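# Remove saucepan's glass lid and place it flat on table

## Task

Lift the glass lid off the saucepan and lay it flat on the tabletop next to the pan, with the lid's handle pointing upward.

## Robot and tools

ROBOT. Two six-joint arms, left_arm and right_arm, each ending in a two-finger parallel gripper. Calibrated bases in the scene frame: left_arm at (-0.034, +0.356, 0) m, right_arm at (+0.015, -0.335, 0) m, both nearly unrotated, with up being +z in each base frame.

FRAMES. Scene frame: origin at table height, halfway between the nominal bases, +x away from the robot over the table, +z up, left_arm on the +y side (arm names do not match image sides). Each arm's reported end_effector_position (m) and end_effector_quat_wxyz are in that arm's own base frame, and may be off by a few cm, more at long reach. The reported point lies between the finger pads, roughly 1 cm short of the tips; fingers point along the gripper's +z and spread along its y.

JOINT ORDER, per arm: waist (joint1), shoulder (joint2), elbow (joint3), wrist pitch (joint4), wrist yaw (joint5), wrist roll (joint6). Stated ranges in rad: waist -2.880..2.880, shoulder 0.000..3.142, elbow 0.000..3.019, wrist pitch -1.693..1.571, wrist yaw -1.571..1.571, wrist roll -2.094..2.094. True ends may differ by up to 0.084 rad.

A ROW is always 14 numbers, each in [-1, 1], for both arms even if one stays still: left_arm's six joint numbers then its opening, then right_arm's six joints and opening. Joint numbers are scaled offsets, not angles: 1.0 equals 2.811 rad for waist and shoulder, 2.53 elbow, 2.575 wrist pitch, 8.12 wrist yaw, 9.528 wrist roll. They are measured from the Joint targets in force when the action (or move) begins, not from the previous row, so sending the same offset twice moves twice. A zero offset re-sends the current targets. Opening is absolute: +1 fully open, -1 shut; a 0 is a real command, so repeat the present value to leave a gripper alone.

TOOLS.
- execute_actions(actions, cameras): actions is a list of up to 15 actions; each action is a list of up to 15 rows, one per 1/30 s step, the last row held to fill 15 steps (0.5 s). An empty list just reports state. An action asking any joint more than 0.084 rad beyond its range is rejected for both arms; a malformed action, or a bad first action, voids the call.
- move(target, speed, blend, opening_speed, blocking, cameras): joint-space paths to one row or a list of up to 15 rows, every row offset from the same starting Joint targets. All joints arrive together, so the hand sweeps a curve. speed is rad/s for the joint with the longest way (0.01 to 12.57, default 0.5), one value or one per target; blend in rad rounds corners of a list; opening_speed (0.2 or more, per second on the -1..+1 scale) ramps the fingers. Paths take at least 0.5 s, and beyond 10 s they stop short. No obstacle avoidance. blocking=false returns after about 0.5 s while motion continues. Its result adds a 'move:' line: done, off_target (at rest more than 0.035 rad away), moving, held or fault, plus limits=held if steps were withheld.
- wait(seconds 0 to 10): holds commands; a running move continues.
- stop(): brakes a running move; it needs braking room.
- zoom_image(camera, region): camera is cam_head_left or cam_head_right (both 896x504); region [x0, y0, x1, y1] in pixels from the top-left, at most 504x504.
- read_manual(section): licence texts only.
- finished_scene(scene=1): ends the scene for good; the lid must stay placed without the robot.

RESULTS. Joint positions and Joint velocities list each arm's six joints (rad, rad/s) and then the finger-pad gap (m; 0.094 fully open). 'within noise' means velocities are negligible. Joint targets are the base for the next offsets. 'joint sent to its limit' means a joint was clipped at its end; its absence proves nothing. 'joint command not followed' means the clearance check altered targets. Tool commands shows current gripper commands. grip_measured is the opening on the command scale (can read up to 2.5 mm wide when empty, about 3 mm narrow under a squeeze); grip_effort_nm is gripper motor effort, negative closing, and not a pad force. Joint torques follow joint order; positive pushes toward larger angles; numbers 3 and 4 wrap at plus/minus 28 N m. MOTOR HOT appears at 85 °C; at 100 °C an OVER-TEMPERATURE FAULT drops that arm for 30 to 60 s or more.

MOTION NOTES. Targets are kept within a lead of the measured angles (0.716 rad waist/shoulder, 0.645 elbow, 0.69 wrist pitch, 1.84 yaw, 3.24 roll), and are scaled back if the hand would jump over 110 mm; large moves need several actions. Tiny turns may not start. If an arm is pushing on something or got dragged, command targets back past the measured positions.

GRIPPING. Fingers track the commanded opening until force limit, roughly 0.05 below the reading at contact, then squeeze about 50 to 64 N per pad. Close gently on the glass lid (low opening_speed). Release by commanding well above grip_measured.

AVOID. Dropping the lid or releasing it while it moves, fast impacts, hard pushes, contact or pinching between the two arms (can end the scene), leaving anything off the table, and holding loads or stretched poses for long (heat). Thinking time lets the scene run on. Something may occasionally nudge loose objects.

Each tool is called after "Request:" as name(argument=value, ...), one argument or row to a line, values as JSON.

## Session

Request:
execute_actions(
  actions=[],
)

Scene clock: 0.00 s.
left_arm: end_effector_position=(+0.6969, +0.3221, +0.1604) grip_measured=+1.000 grip_effort_nm=n/a end_effector_quat_wxyz=(+0.363, -0.072, +0.809, +0.457) | right_arm: end_effector_position=(+0.5081, +0.5275, +0.2145) grip_measured=+1.000 grip_effort_nm=n/a end_effector_quat_wxyz=(+0.311, -0.192, +0.927, -0.088)
Joint positions: left_arm=[0.298 2.004 1.45 0.143 -0.647 0.554 0.094] | right_arm=[0.926 2.06 2.023 -1.137 0.54 0.406 0.094]
Joint velocities: within noise
Joint torques (N m): no reading
Heat: left arm: hottest waist 30 °C; right arm: hottest waist 29 °C.
Joint targets: left_arm=[0.298 1.989 1.483 0.156 -0.653 0.550] | right_arm=[0.926 2.050 2.057 -1.129 0.545 0.411]
Tool commands: left_gripper/opening=+1.0 right_gripper/opening=+1.0

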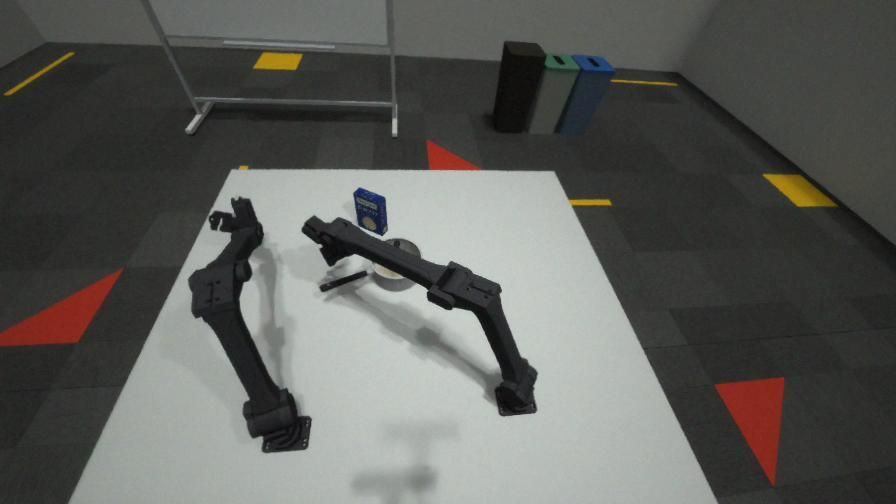

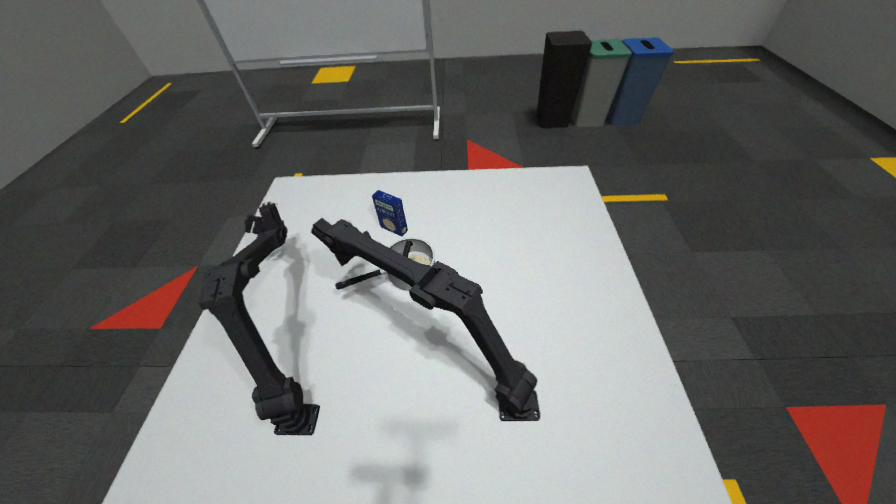

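Request:
move(
  target=[
    [0,0,0,0,0,0,1,0,-0.18,0,0,0,0,1],
    [0,0,0,0,0,0,1,-0.4,-0.18,0,0,0,0,1],
  ],
  speed=1.2,
  blend=0.2,
)

Request:
zoom_image(
  camera="cam_head_left",
  region=[290, 180, 490, 310],
)

Request:
zoom_image(
  camera="cam_head_right",
  region=[310, 180, 510, 310],
)

Scene clock: 17.83 s.
left_arm: end_effector_position=(+0.6969, +0.3221, +0.1604) grip_measured=+1.000 grip_effort_nm=-0.012 end_effector_quat_wxyz=(+0.363, -0.072, +0.809, +0.457) | right_arm: end_effector_position=(+0.5723, -0.2089, +0.5464) grip_measured=+1.000 grip_effort_nm=0.012 end_effector_quat_wxyz=(+0.443, +0.372, +0.792, -0.197)
Joint positions: left_arm=[0.298 2.004 1.45 0.143 -0.647 0.554 0.094] | right_arm=[-0.203 1.567 2.04 -1.138 0.541 0.406 0.094]
Joint velocities: within noise
Joint torques (N m): left_arm=[-1.9 -20.13 10.97 1.58 0.02 -0.01] | right_arm=[1.2 -14.51 9.39 1.36 0.14 -0.14]
Heat: left arm: hottest elbow 33 °C; right arm: hottest waist 29 °C.
Joint targets: left_arm=[0.298 1.989 1.483 0.156 -0.653 0.550] | right_arm=[-0.199 1.544 2.057 -1.129 0.545 0.411]
move: done

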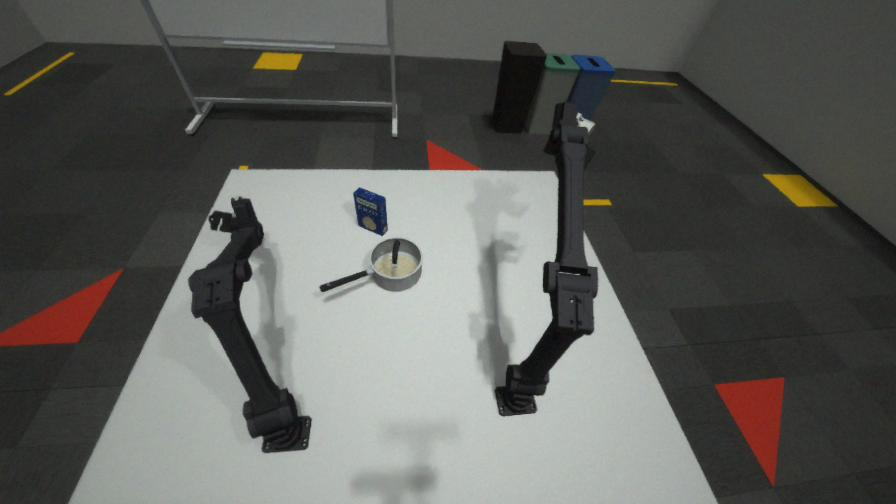

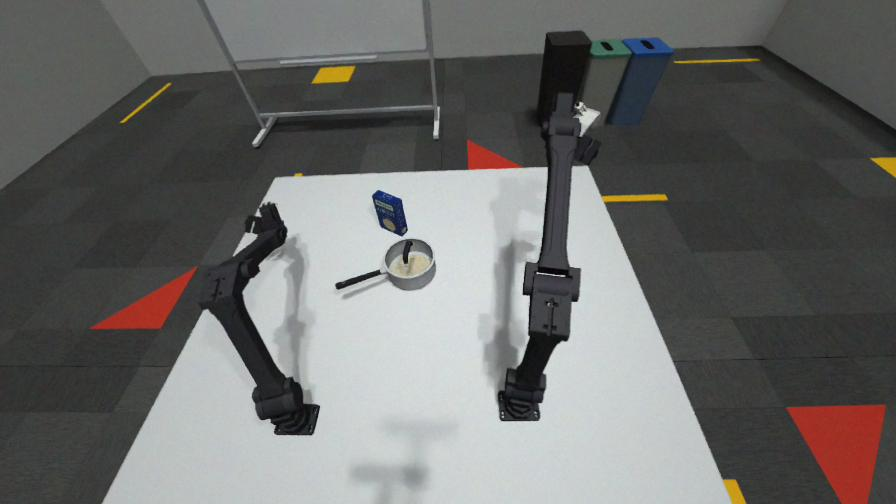

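Scaled by 2.520 from the camera's 896x504 image, which has a finer 1280x720 frame.

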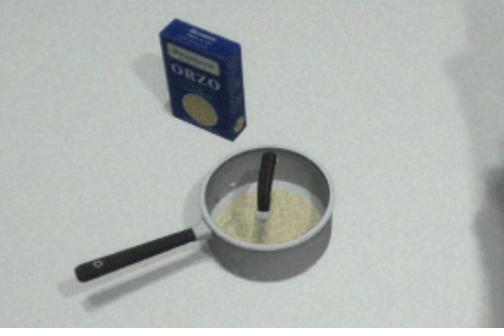

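Scaled by 2.520 from the camera's 896x504 image, which has a finer 1280x720 frame.

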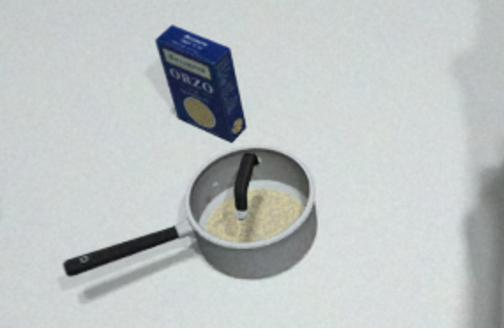

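Request:
zoom_image(
  camera="cam_head_left",
  region=[360, 230, 430, 300],
)

Request:
zoom_image(
  camera="cam_head_right",
  region=[375, 230, 445, 300],
)

Scaled by 7.200 from the camera's 896x504 image, which has a finer 1280x720 frame.

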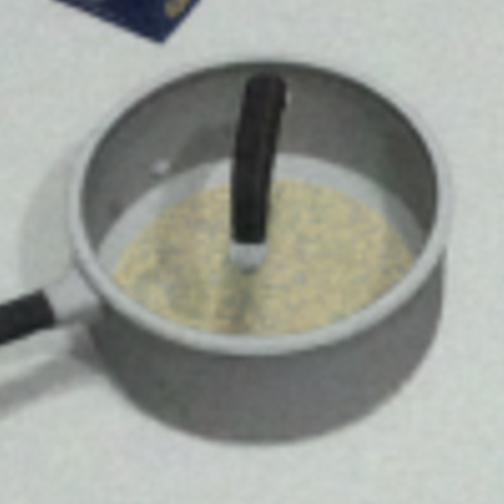

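Scaled by 7.200 from the camera's 896x504 image, which has a finer 1280x720 frame.

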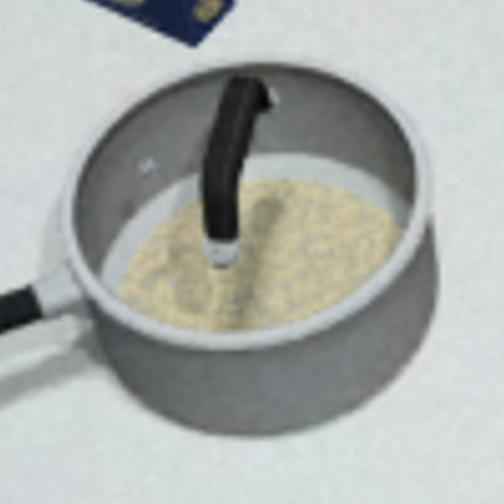

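Request:
move(
  target=[0,0,0,0,0,0,1,0.264,0.1476,0.0202,-0.1631,-0.0671,0.0335,1],
  speed=0.8,
)

Request:
zoom_image(
  camera="cam_head_left",
  region=[330, 180, 480, 300],
)

Request:
zoom_image(
  camera="cam_head_right",
  region=[340, 180, 490, 300],
)

Scene clock: 133.97 s.
left_arm: end_effector_position=(+0.6969, +0.3221, +0.1604) grip_measured=+1.000 grip_effort_nm=-0.012 end_effector_quat_wxyz=(+0.363, -0.072, +0.809, +0.457) | right_arm: end_effector_position=(+0.5451, +0.3333, +0.2388) grip_measured=+1.000 grip_effort_nm=0.007 end_effector_quat_wxyz=(+0.042, +0.087, +0.995, +0.034)
Joint positions: left_arm=[0.298 2.004 1.45 0.143 -0.647 0.554 0.094] | right_arm=[0.548 1.971 2.051 -1.543 -0.005 0.724 0.094]
Joint velocities: within noise
Joint torques (N m): left_arm=[-1.9 -20.25 11.03 1.58 0.02 -0.01] | right_arm=[-0.09 -20.25 12.22 -0.25 0.01 0.01]
Heat: left arm: hottest elbow 38 °C; right arm: hottest shoulder 32 °C.
Joint targets: left_arm=[0.298 1.989 1.483 0.156 -0.653 0.550] | right_arm=[0.543 1.959 2.108 -1.549 0.000 0.730]
move: off_target (right_arm); right_arm: the elbow is farthest, 0.057 rad from its target

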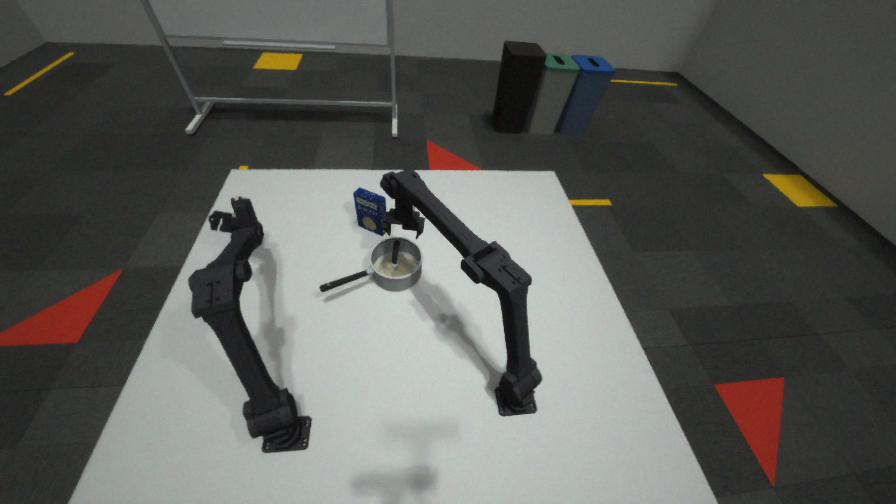

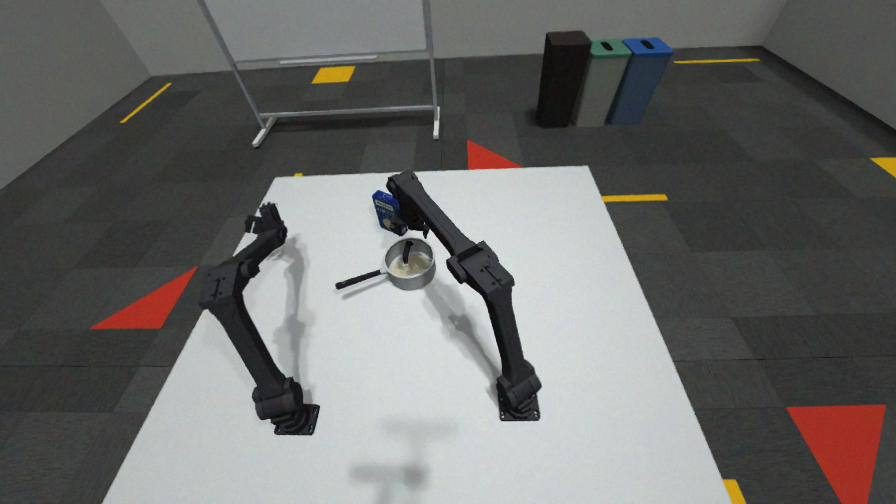

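Scaled by 3.360 from the camera's 896x504 image, which has a finer 1280x720 frame.

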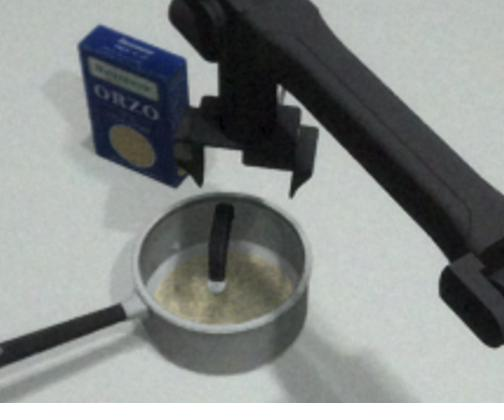

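Scaled by 3.360 from the camera's 896x504 image, which has a finer 1280x720 frame.

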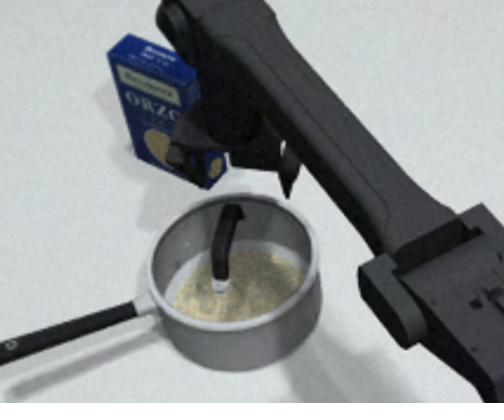

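Request:
move(
  target=[0,0,0,0,0,0,1,0.0114,0.0352,-0.0051,0.0276,0,0.0041,1],
  speed=0.3,
  cameras=["cam_head_left","cam_head_right"],
)

Request:
zoom_image(
  camera="cam_head_left",
  region=[350, 210, 440, 300],
)

Request:
zoom_image(
  camera="cam_head_right",
  region=[365, 210, 455, 300],
)

Scene clock: 173.07 s.
left_arm: end_effector_position=(+0.6969, +0.3221, +0.1604) grip_measured=+1.000 grip_effort_nm=-0.007 end_effector_quat_wxyz=(+0.363, -0.072, +0.809, +0.457) | right_arm: end_effector_position=(+0.5585, +0.3486, +0.1772) grip_measured=+1.000 grip_effort_nm=0.002 end_effector_quat_wxyz=(+0.020, +0.097, +0.995, +0.019)
Joint positions: left_arm=[0.298 2.004 1.45 0.143 -0.647 0.554 0.094] | right_arm=[0.557 2.071 2.051 -1.496 -0.005 0.751 0.094]
Joint velocities: within noise
Joint torques (N m): left_arm=[-1.9 -20.19 11 1.61 0.03 -0.01] | right_arm=[1.85 -20.84 11.19 0.54 0.03 0.01]
Heat: left arm: hottest elbow 38 °C; right arm: hottest elbow 36 °C.
Joint targets: left_arm=[0.298 1.989 1.483 0.156 -0.653 0.550] | right_arm=[0.576 2.058 2.095 -1.478 0.000 0.769]
move: off_target (right_arm); right_arm: the elbow is farthest, 0.044 rad from its target

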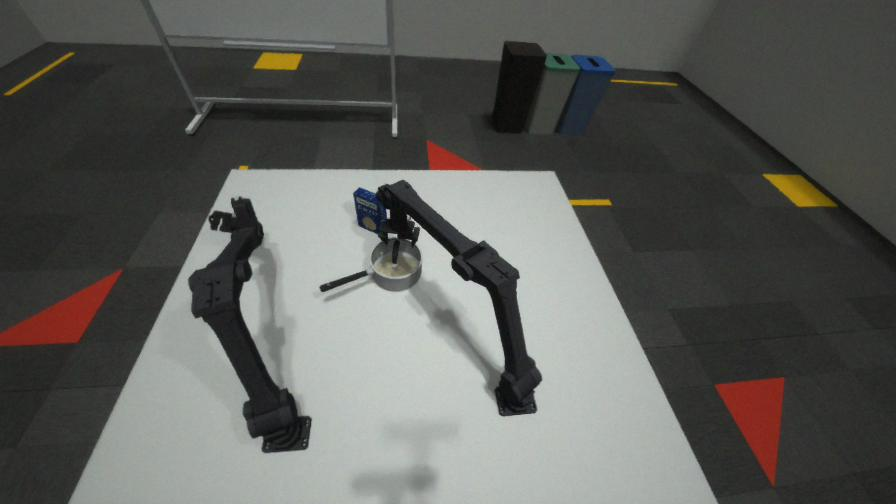

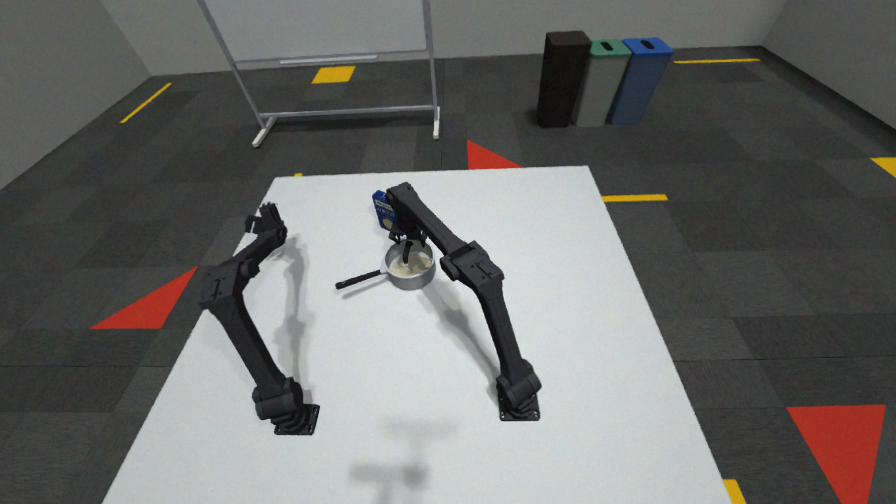

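Scaled by 5.600 from the camera's 896x504 image, which has a finer 1280x720 frame.

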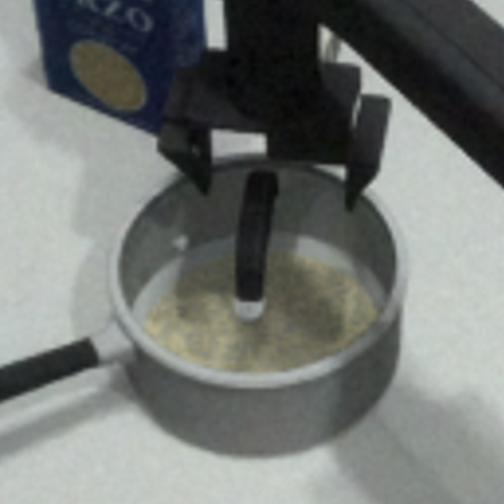

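Scaled by 5.600 from the camera's 896x504 image, which has a finer 1280x720 frame.

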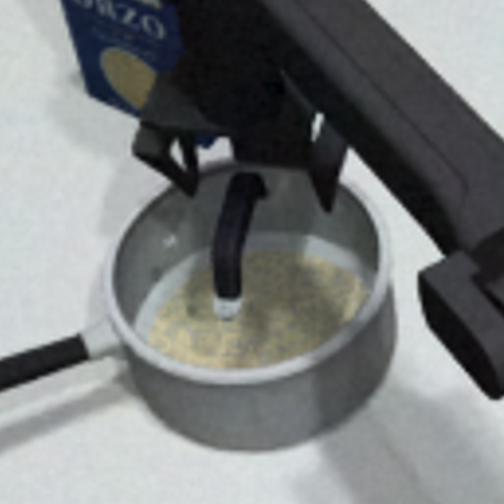

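Request:
move(
  target=[0,0,0,0,0,0,1,0.0103,-0.0103,-0.0419,0.0353,0.0006,0.0029,1],
  speed=0.2,
)

Request:
zoom_image(
  camera="cam_head_left",
  region=[350, 210, 440, 300],
)

Request:
zoom_image(
  camera="cam_head_right",
  region=[365, 210, 455, 300],
)

Scene clock: 198.53 s.
left_arm: end_effector_position=(+0.6969, +0.3221, +0.1604) grip_measured=+1.000 grip_effort_nm=-0.007 end_effector_quat_wxyz=(+0.363, -0.072, +0.809, +0.457) | right_arm: end_effector_position=(+0.5472, +0.3724, +0.1591) grip_measured=+1.000 grip_effort_nm=0.007 end_effector_quat_wxyz=(+0.033, +0.091, +0.995, +0.030)
Joint positions: left_arm=[0.298 2.004 1.45 0.143 -0.647 0.554 0.094] | right_arm=[0.597 2.058 1.982 -1.405 -0.003 0.781 0.094]
Joint velocities: within noise
Joint torques (N m): left_arm=[-1.85 -20.13 10.97 1.59 0.03 -0.01] | right_arm=[1.38 -22.3 8.16 0.58 0.17 0.02]
Heat: left arm: hottest elbow 38 °C; right arm: hottest elbow 36 °C.
Joint targets: left_arm=[0.298 1.989 1.483 0.156 -0.653 0.550] | right_arm=[0.604 2.029 1.989 -1.387 0.005 0.797]
move: done

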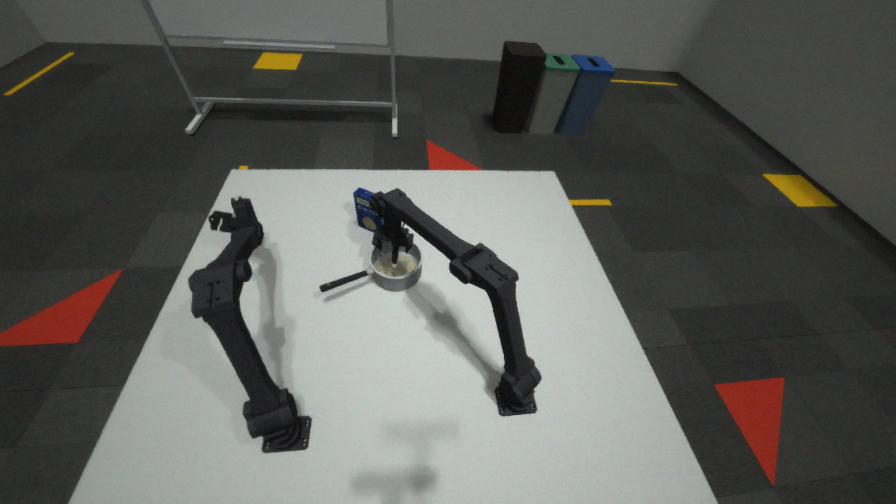

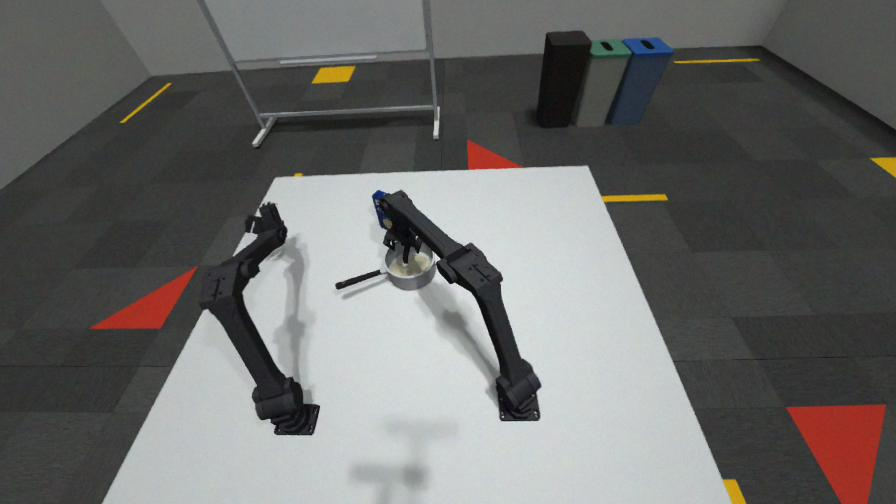

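Scaled by 5.600 from the camera's 896x504 image, which has a finer 1280x720 frame.

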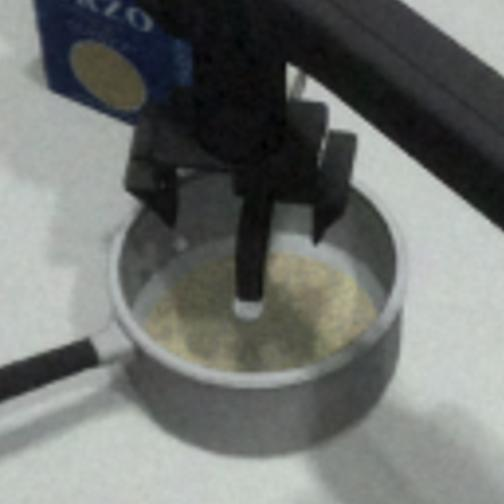

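Scaled by 5.600 from the camera's 896x504 image, which has a finer 1280x720 frame.

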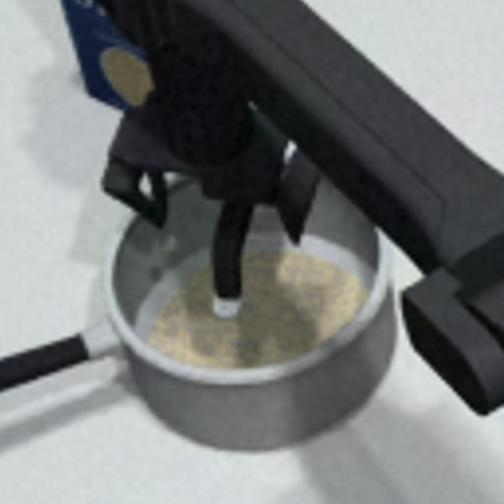

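Request:
move(
  target=[
    [0,0,0,0,0,0,1,-0.004,0.003,0,0,0,0,1],
    [0,0,0,0,0,0,1,-0.004,0.003,0,0,0,0,-0.9],
  ],
  speed=0.1,
  opening_speed=0.5,
)

Request:
zoom_image(
  camera="cam_head_left",
  region=[350, 210, 440, 300],
)

Request:
zoom_image(
  camera="cam_head_right",
  region=[365, 210, 455, 300],
)

Scene clock: 213.77 s.
left_arm: end_effector_position=(+0.6969, +0.3221, +0.1604) grip_measured=+1.000 grip_effort_nm=-0.007 end_effector_quat_wxyz=(+0.363, -0.072, +0.809, +0.457) | right_arm: end_effector_position=(+0.5519, +0.3653, +0.1591) grip_measured=-0.607 grip_effort_nm=-1.004 end_effector_quat_wxyz=(+0.038, +0.102, +0.994, +0.024)
Joint positions: left_arm=[0.298 2.004 1.45 0.143 -0.647 0.554 0.094] | right_arm=[0.588 2.058 1.982 -1.405 0.01 0.793 0.018]
Joint velocities: within noise
Joint torques (N m): left_arm=[-1.85 -20.13 10.99 1.59 0.03 -0.01] | right_arm=[0.62 -21.66 8.34 0.62 -0.02 0]
Heat: left arm: hottest elbow 38 °C; right arm: hottest shoulder 34 °C.
Joint targets: left_arm=[0.298 1.989 1.483 0.156 -0.653 0.550] | right_arm=[0.593 2.038 1.989 -1.387 0.005 0.797]
move: done

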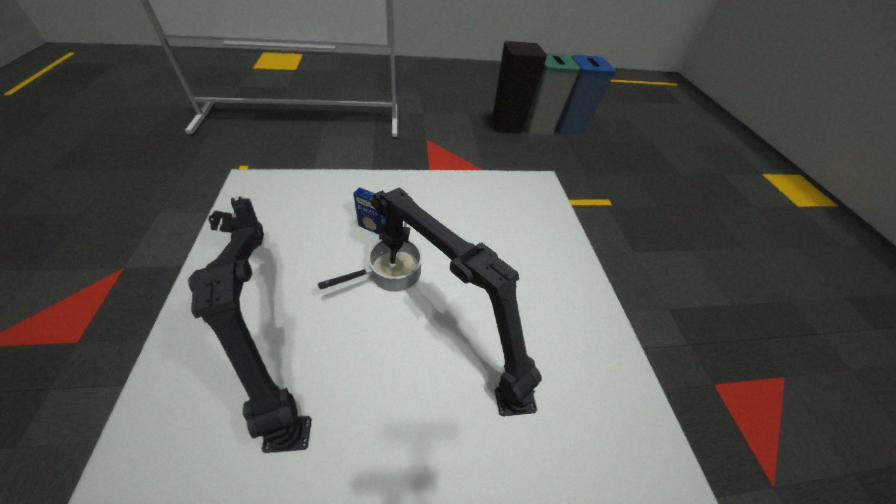

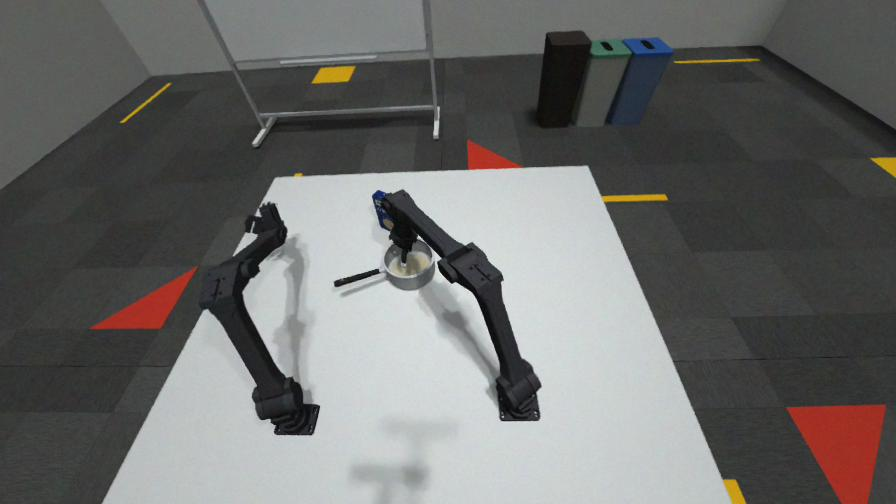

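Scaled by 5.600 from the camera's 896x504 image, which has a finer 1280x720 frame.

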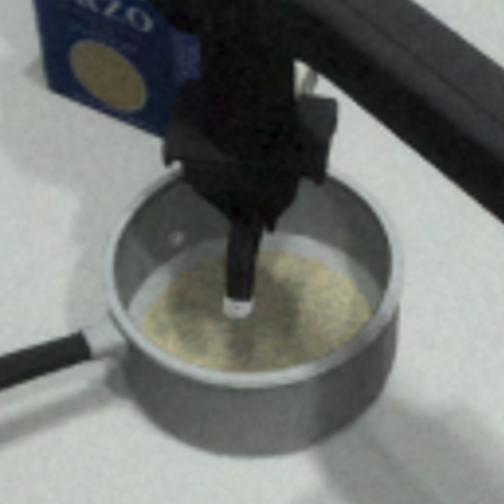

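Scaled by 5.600 from the camera's 896x504 image, which has a finer 1280x720 frame.

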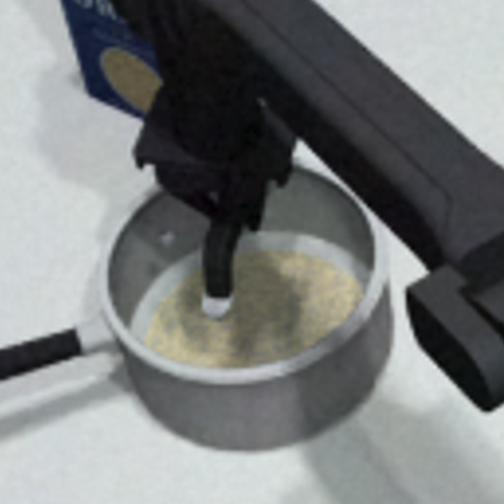

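Request:
move(
  target=[
    [0,0,0,0,0,0,1,0,-0.0096,0.0296,-0.0346,0,0,-0.9],
    [0,0,0,0,0,0,1,0,-0.0238,0.0605,-0.0765,0,0,-0.9],
  ],
  speed=[0.08,0.2],
  blend=0.03,
)

Request:
zoom_image(
  camera="cam_head_left",
  region=[350, 190, 450, 300],
)

Request:
zoom_image(
  camera="cam_head_right",
  region=[365, 190, 465, 300],
)

Scene clock: 237.27 s.
left_arm: end_effector_position=(+0.6969, +0.3221, +0.1604) grip_measured=+1.000 grip_effort_nm=-0.007 end_effector_quat_wxyz=(+0.363, -0.072, +0.809, +0.457) | right_arm: end_effector_position=(+0.5319, +0.3539, +0.2131) grip_measured=-0.608 grip_effort_nm=-1.004 end_effector_quat_wxyz=(+0.015, +0.102, +0.995, +0.012)
Joint positions: left_arm=[0.298 2.004 1.45 0.143 -0.647 0.554 0.094] | right_arm=[0.588 2.022 2.066 -1.577 0.001 0.793 0.018]
Joint velocities: within noise
Joint torques (N m): left_arm=[-1.85 -20.19 10.99 1.58 0.03 -0.01] | right_arm=[0.38 -23.82 13.59 -0.34 -0.03 -0.02]
Heat: left arm: hottest elbow 39 °C; right arm: hottest shoulder 36 °C.
Joint targets: left_arm=[0.298 1.989 1.483 0.156 -0.653 0.550] | right_arm=[0.593 1.971 2.142 -1.584 0.005 0.797]
move: off_target (right_arm); right_arm: the elbow is farthest, 0.076 rad from its target

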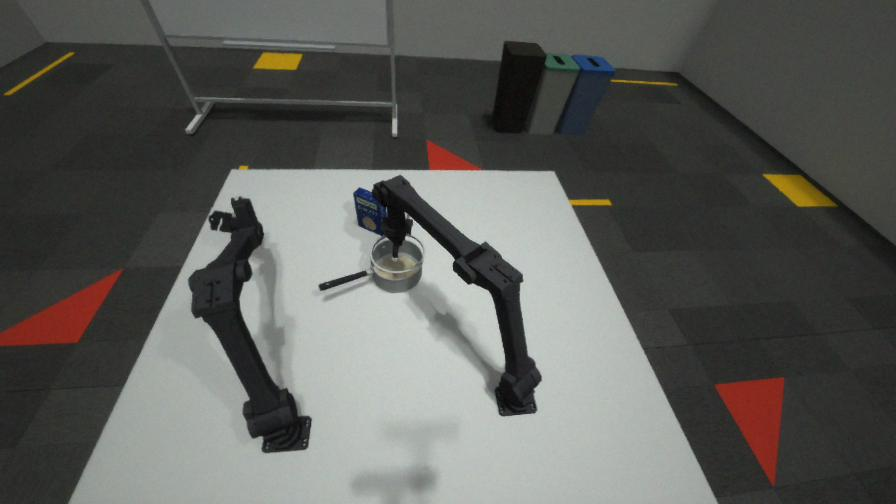

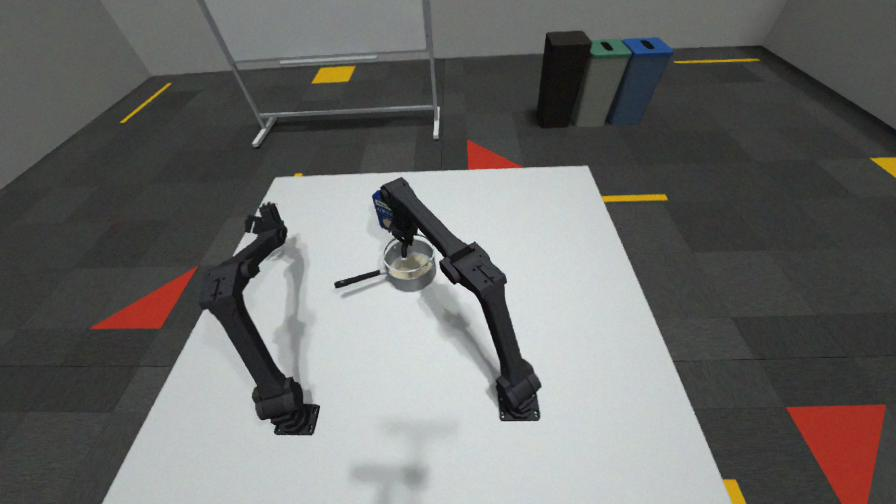

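Scaled by 4.582 from the camera's 896x504 image, which has a finer 1280x720 frame.

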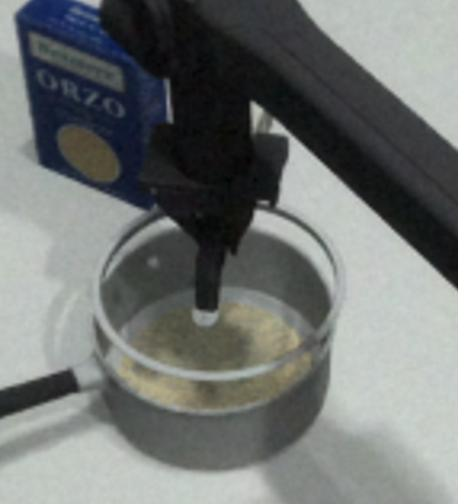

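Scaled by 4.582 from the camera's 896x504 image, which has a finer 1280x720 frame.

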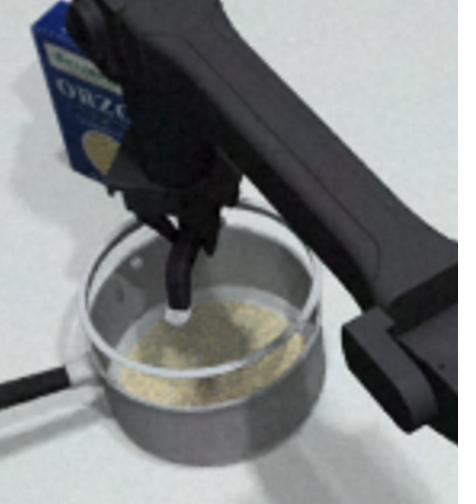

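Request:
move(
  target=[0,0,0,0,0,0,1,-0.1647,-0.1974,-0.3281,0.1142,0,0,-0.9],
  speed=0.4,
)

Request:
zoom_image(
  camera="cam_head_left",
  region=[400, 210, 550, 350],
)

Request:
zoom_image(
  camera="cam_head_right",
  region=[400, 210, 550, 350],
)

Scene clock: 250.57 s.
left_arm: end_effector_position=(+0.6969, +0.3221, +0.1604) grip_measured=+1.000 grip_effort_nm=-0.007 end_effector_quat_wxyz=(+0.363, -0.072, +0.809, +0.457) | right_arm: end_effector_position=(+0.4418, +0.0587, +0.2062) grip_measured=-0.607 grip_effort_nm=-1.009 end_effector_quat_wxyz=(+0.043, +0.323, +0.945, +0.020)
Joint positions: left_arm=[0.298 2.004 1.45 0.143 -0.647 0.554 0.094] | right_arm=[0.134 1.455 1.288 -1.309 0.003 0.793 0.018]
Joint velocities: within noise
Joint torques (N m): left_arm=[-1.96 -20.13 10.99 1.62 0.03 -0.01] | right_arm=[-0.15 -14.39 9.26 0.61 -0.09 0.01]
Heat: left arm: hottest elbow 39 °C; right arm: hottest shoulder 37 °C.
Joint targets: left_arm=[0.298 1.989 1.483 0.156 -0.653 0.550] | right_arm=[0.130 1.416 1.312 -1.290 0.005 0.797]
move: off_target (right_arm); right_arm: the shoulder is farthest, 0.039 rad from its target

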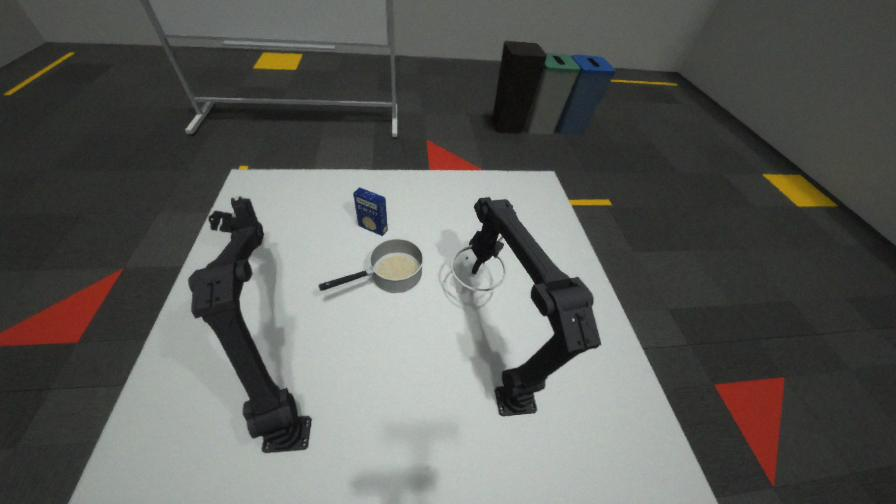

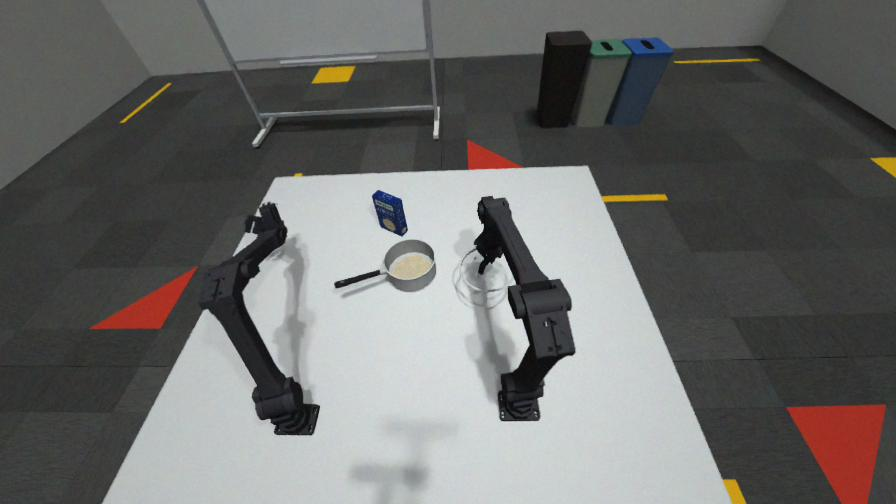

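Scaled by 3.360 from the camera's 896x504 image, which has a finer 1280x720 frame.

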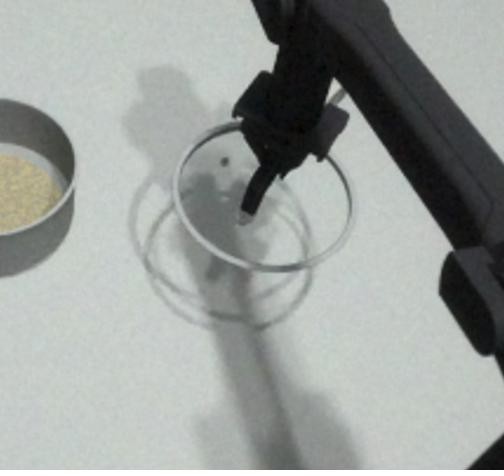

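Scaled by 3.360 from the camera's 896x504 image, which has a finer 1280x720 frame.

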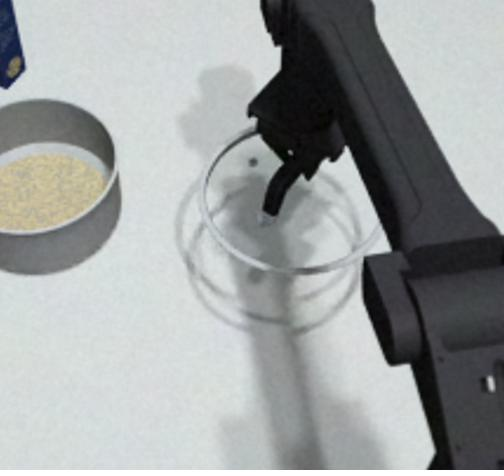

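Request:
move(
  target=[0,0,0,0,0,0,1,0,0.0505,-0.0984,0.1503,0,0,-0.9],
  speed=0.2,
)

Request:
zoom_image(
  camera="cam_head_left",
  region=[430, 230, 530, 330],
)

Scene clock: 265.37 s.
left_arm: end_effector_position=(+0.6969, +0.3221, +0.1604) grip_measured=+1.000 grip_effort_nm=-0.007 end_effector_quat_wxyz=(+0.363, -0.072, +0.809, +0.457) | right_arm: end_effector_position=(+0.4451, +0.0594, +0.0708) grip_measured=-0.607 grip_effort_nm=-1.004 end_effector_quat_wxyz=(+0.052, +0.323, +0.945, +0.025)
Joint positions: left_arm=[0.298 2.004 1.45 0.143 -0.647 0.554 0.094] | right_arm=[0.134 1.575 1.043 -0.922 0.001 0.793 0.018]
Joint velocities: within noise
Joint torques (N m): left_arm=[-1.9 -20.07 11 1.58 0.02 -0.01] | right_arm=[-0.09 -12.92 8.2 0.59 -0.06 -0.03]
Heat: left arm: hottest elbow 39 °C; right arm: hottest shoulder 35 °C.
Joint targets: left_arm=[0.298 1.989 1.483 0.156 -0.653 0.550] | right_arm=[0.130 1.558 1.063 -0.903 0.005 0.797]
move: done

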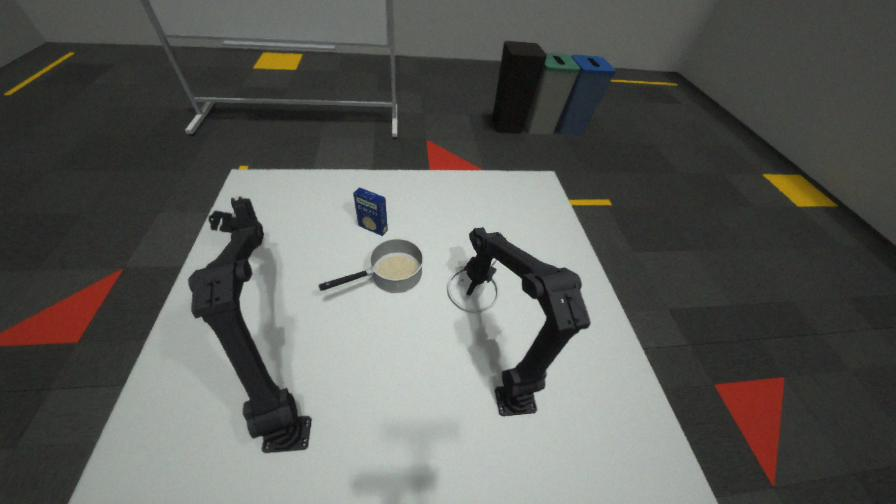

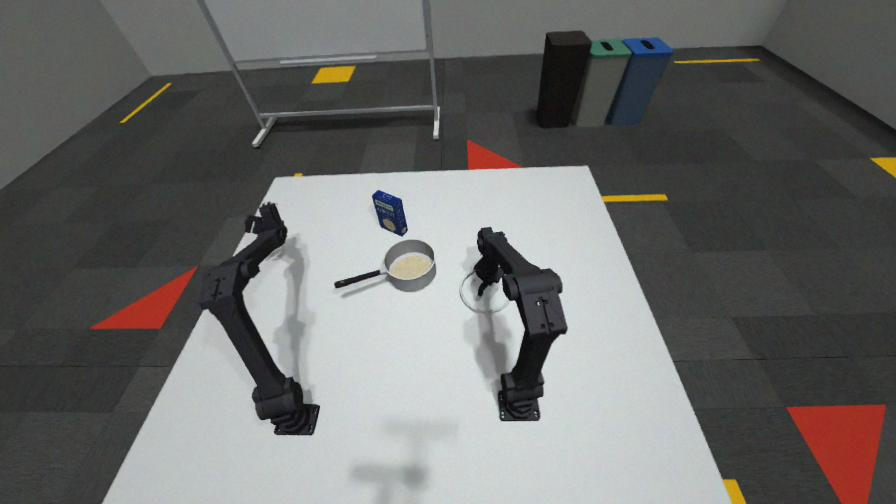

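Scaled by 5.040 from the camera's 896x504 image, which has a finer 1280x720 frame.

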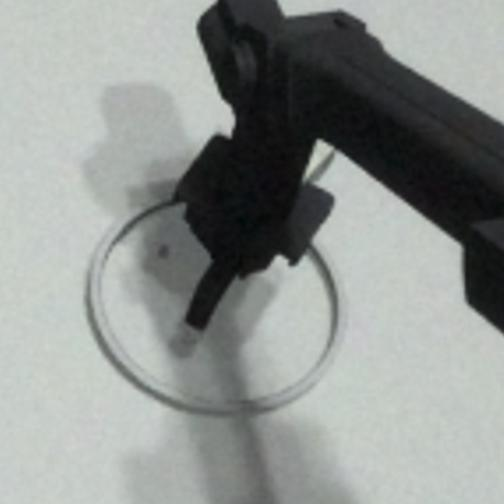

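Request:
move(
  target=[0,0,0,0,0,0,1,0,0.0064,-0.0058,0.0126,0,0,-0.9],
  speed=0.05,
)

Request:
zoom_image(
  camera="cam_head_left",
  region=[430, 230, 530, 330],
)

Scene clock: 272.23 s.
left_arm: end_effector_position=(+0.6969, +0.3221, +0.1604) grip_measured=+1.000 grip_effort_nm=-0.007 end_effector_quat_wxyz=(+0.363, -0.072, +0.809, +0.457) | right_arm: end_effector_position=(+0.4472, +0.0594, +0.0649) grip_measured=-0.608 grip_effort_nm=-1.004 end_effector_quat_wxyz=(+0.056, +0.323, +0.944, +0.026)
Joint positions: left_arm=[0.298 2.004 1.45 0.143 -0.647 0.554 0.094] | right_arm=[0.134 1.584 1.035 -0.898 0.003 0.793 0.018]
Joint velocities: within noise
Joint torques (N m): left_arm=[-1.96 -20.19 11 1.58 0.03 -0.02] | right_arm=[-0.15 -12.16 7.53 1.09 -0.04 -0.07]
Heat: left arm: hottest elbow 39 °C; right arm: hottest shoulder 35 °C.
Joint targets: left_arm=[0.298 1.989 1.483 0.156 -0.653 0.550] | right_arm=[0.130 1.576 1.049 -0.870 0.005 0.797]
move: done

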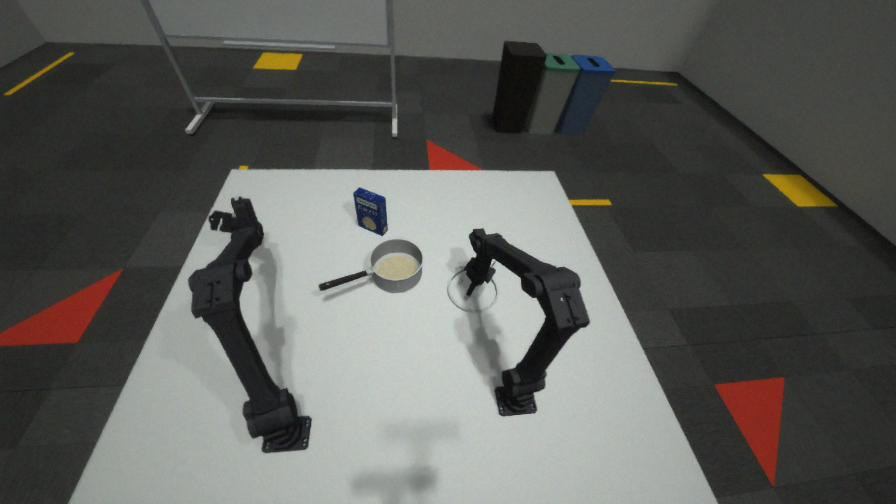

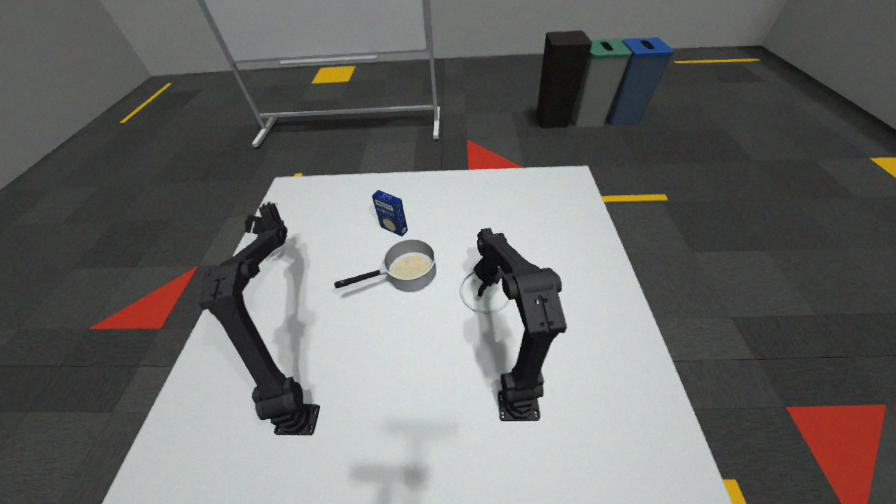

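Scaled by 5.040 from the camera's 896x504 image, which has a finer 1280x720 frame.

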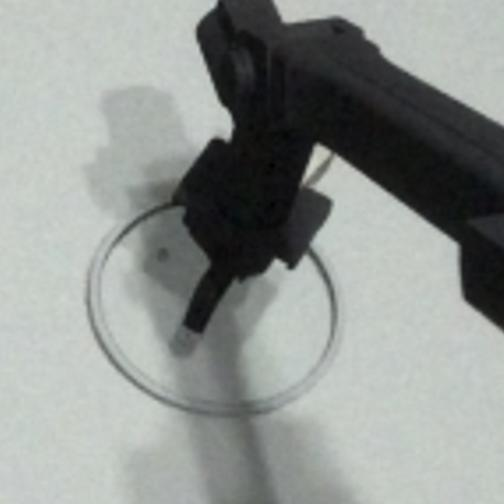

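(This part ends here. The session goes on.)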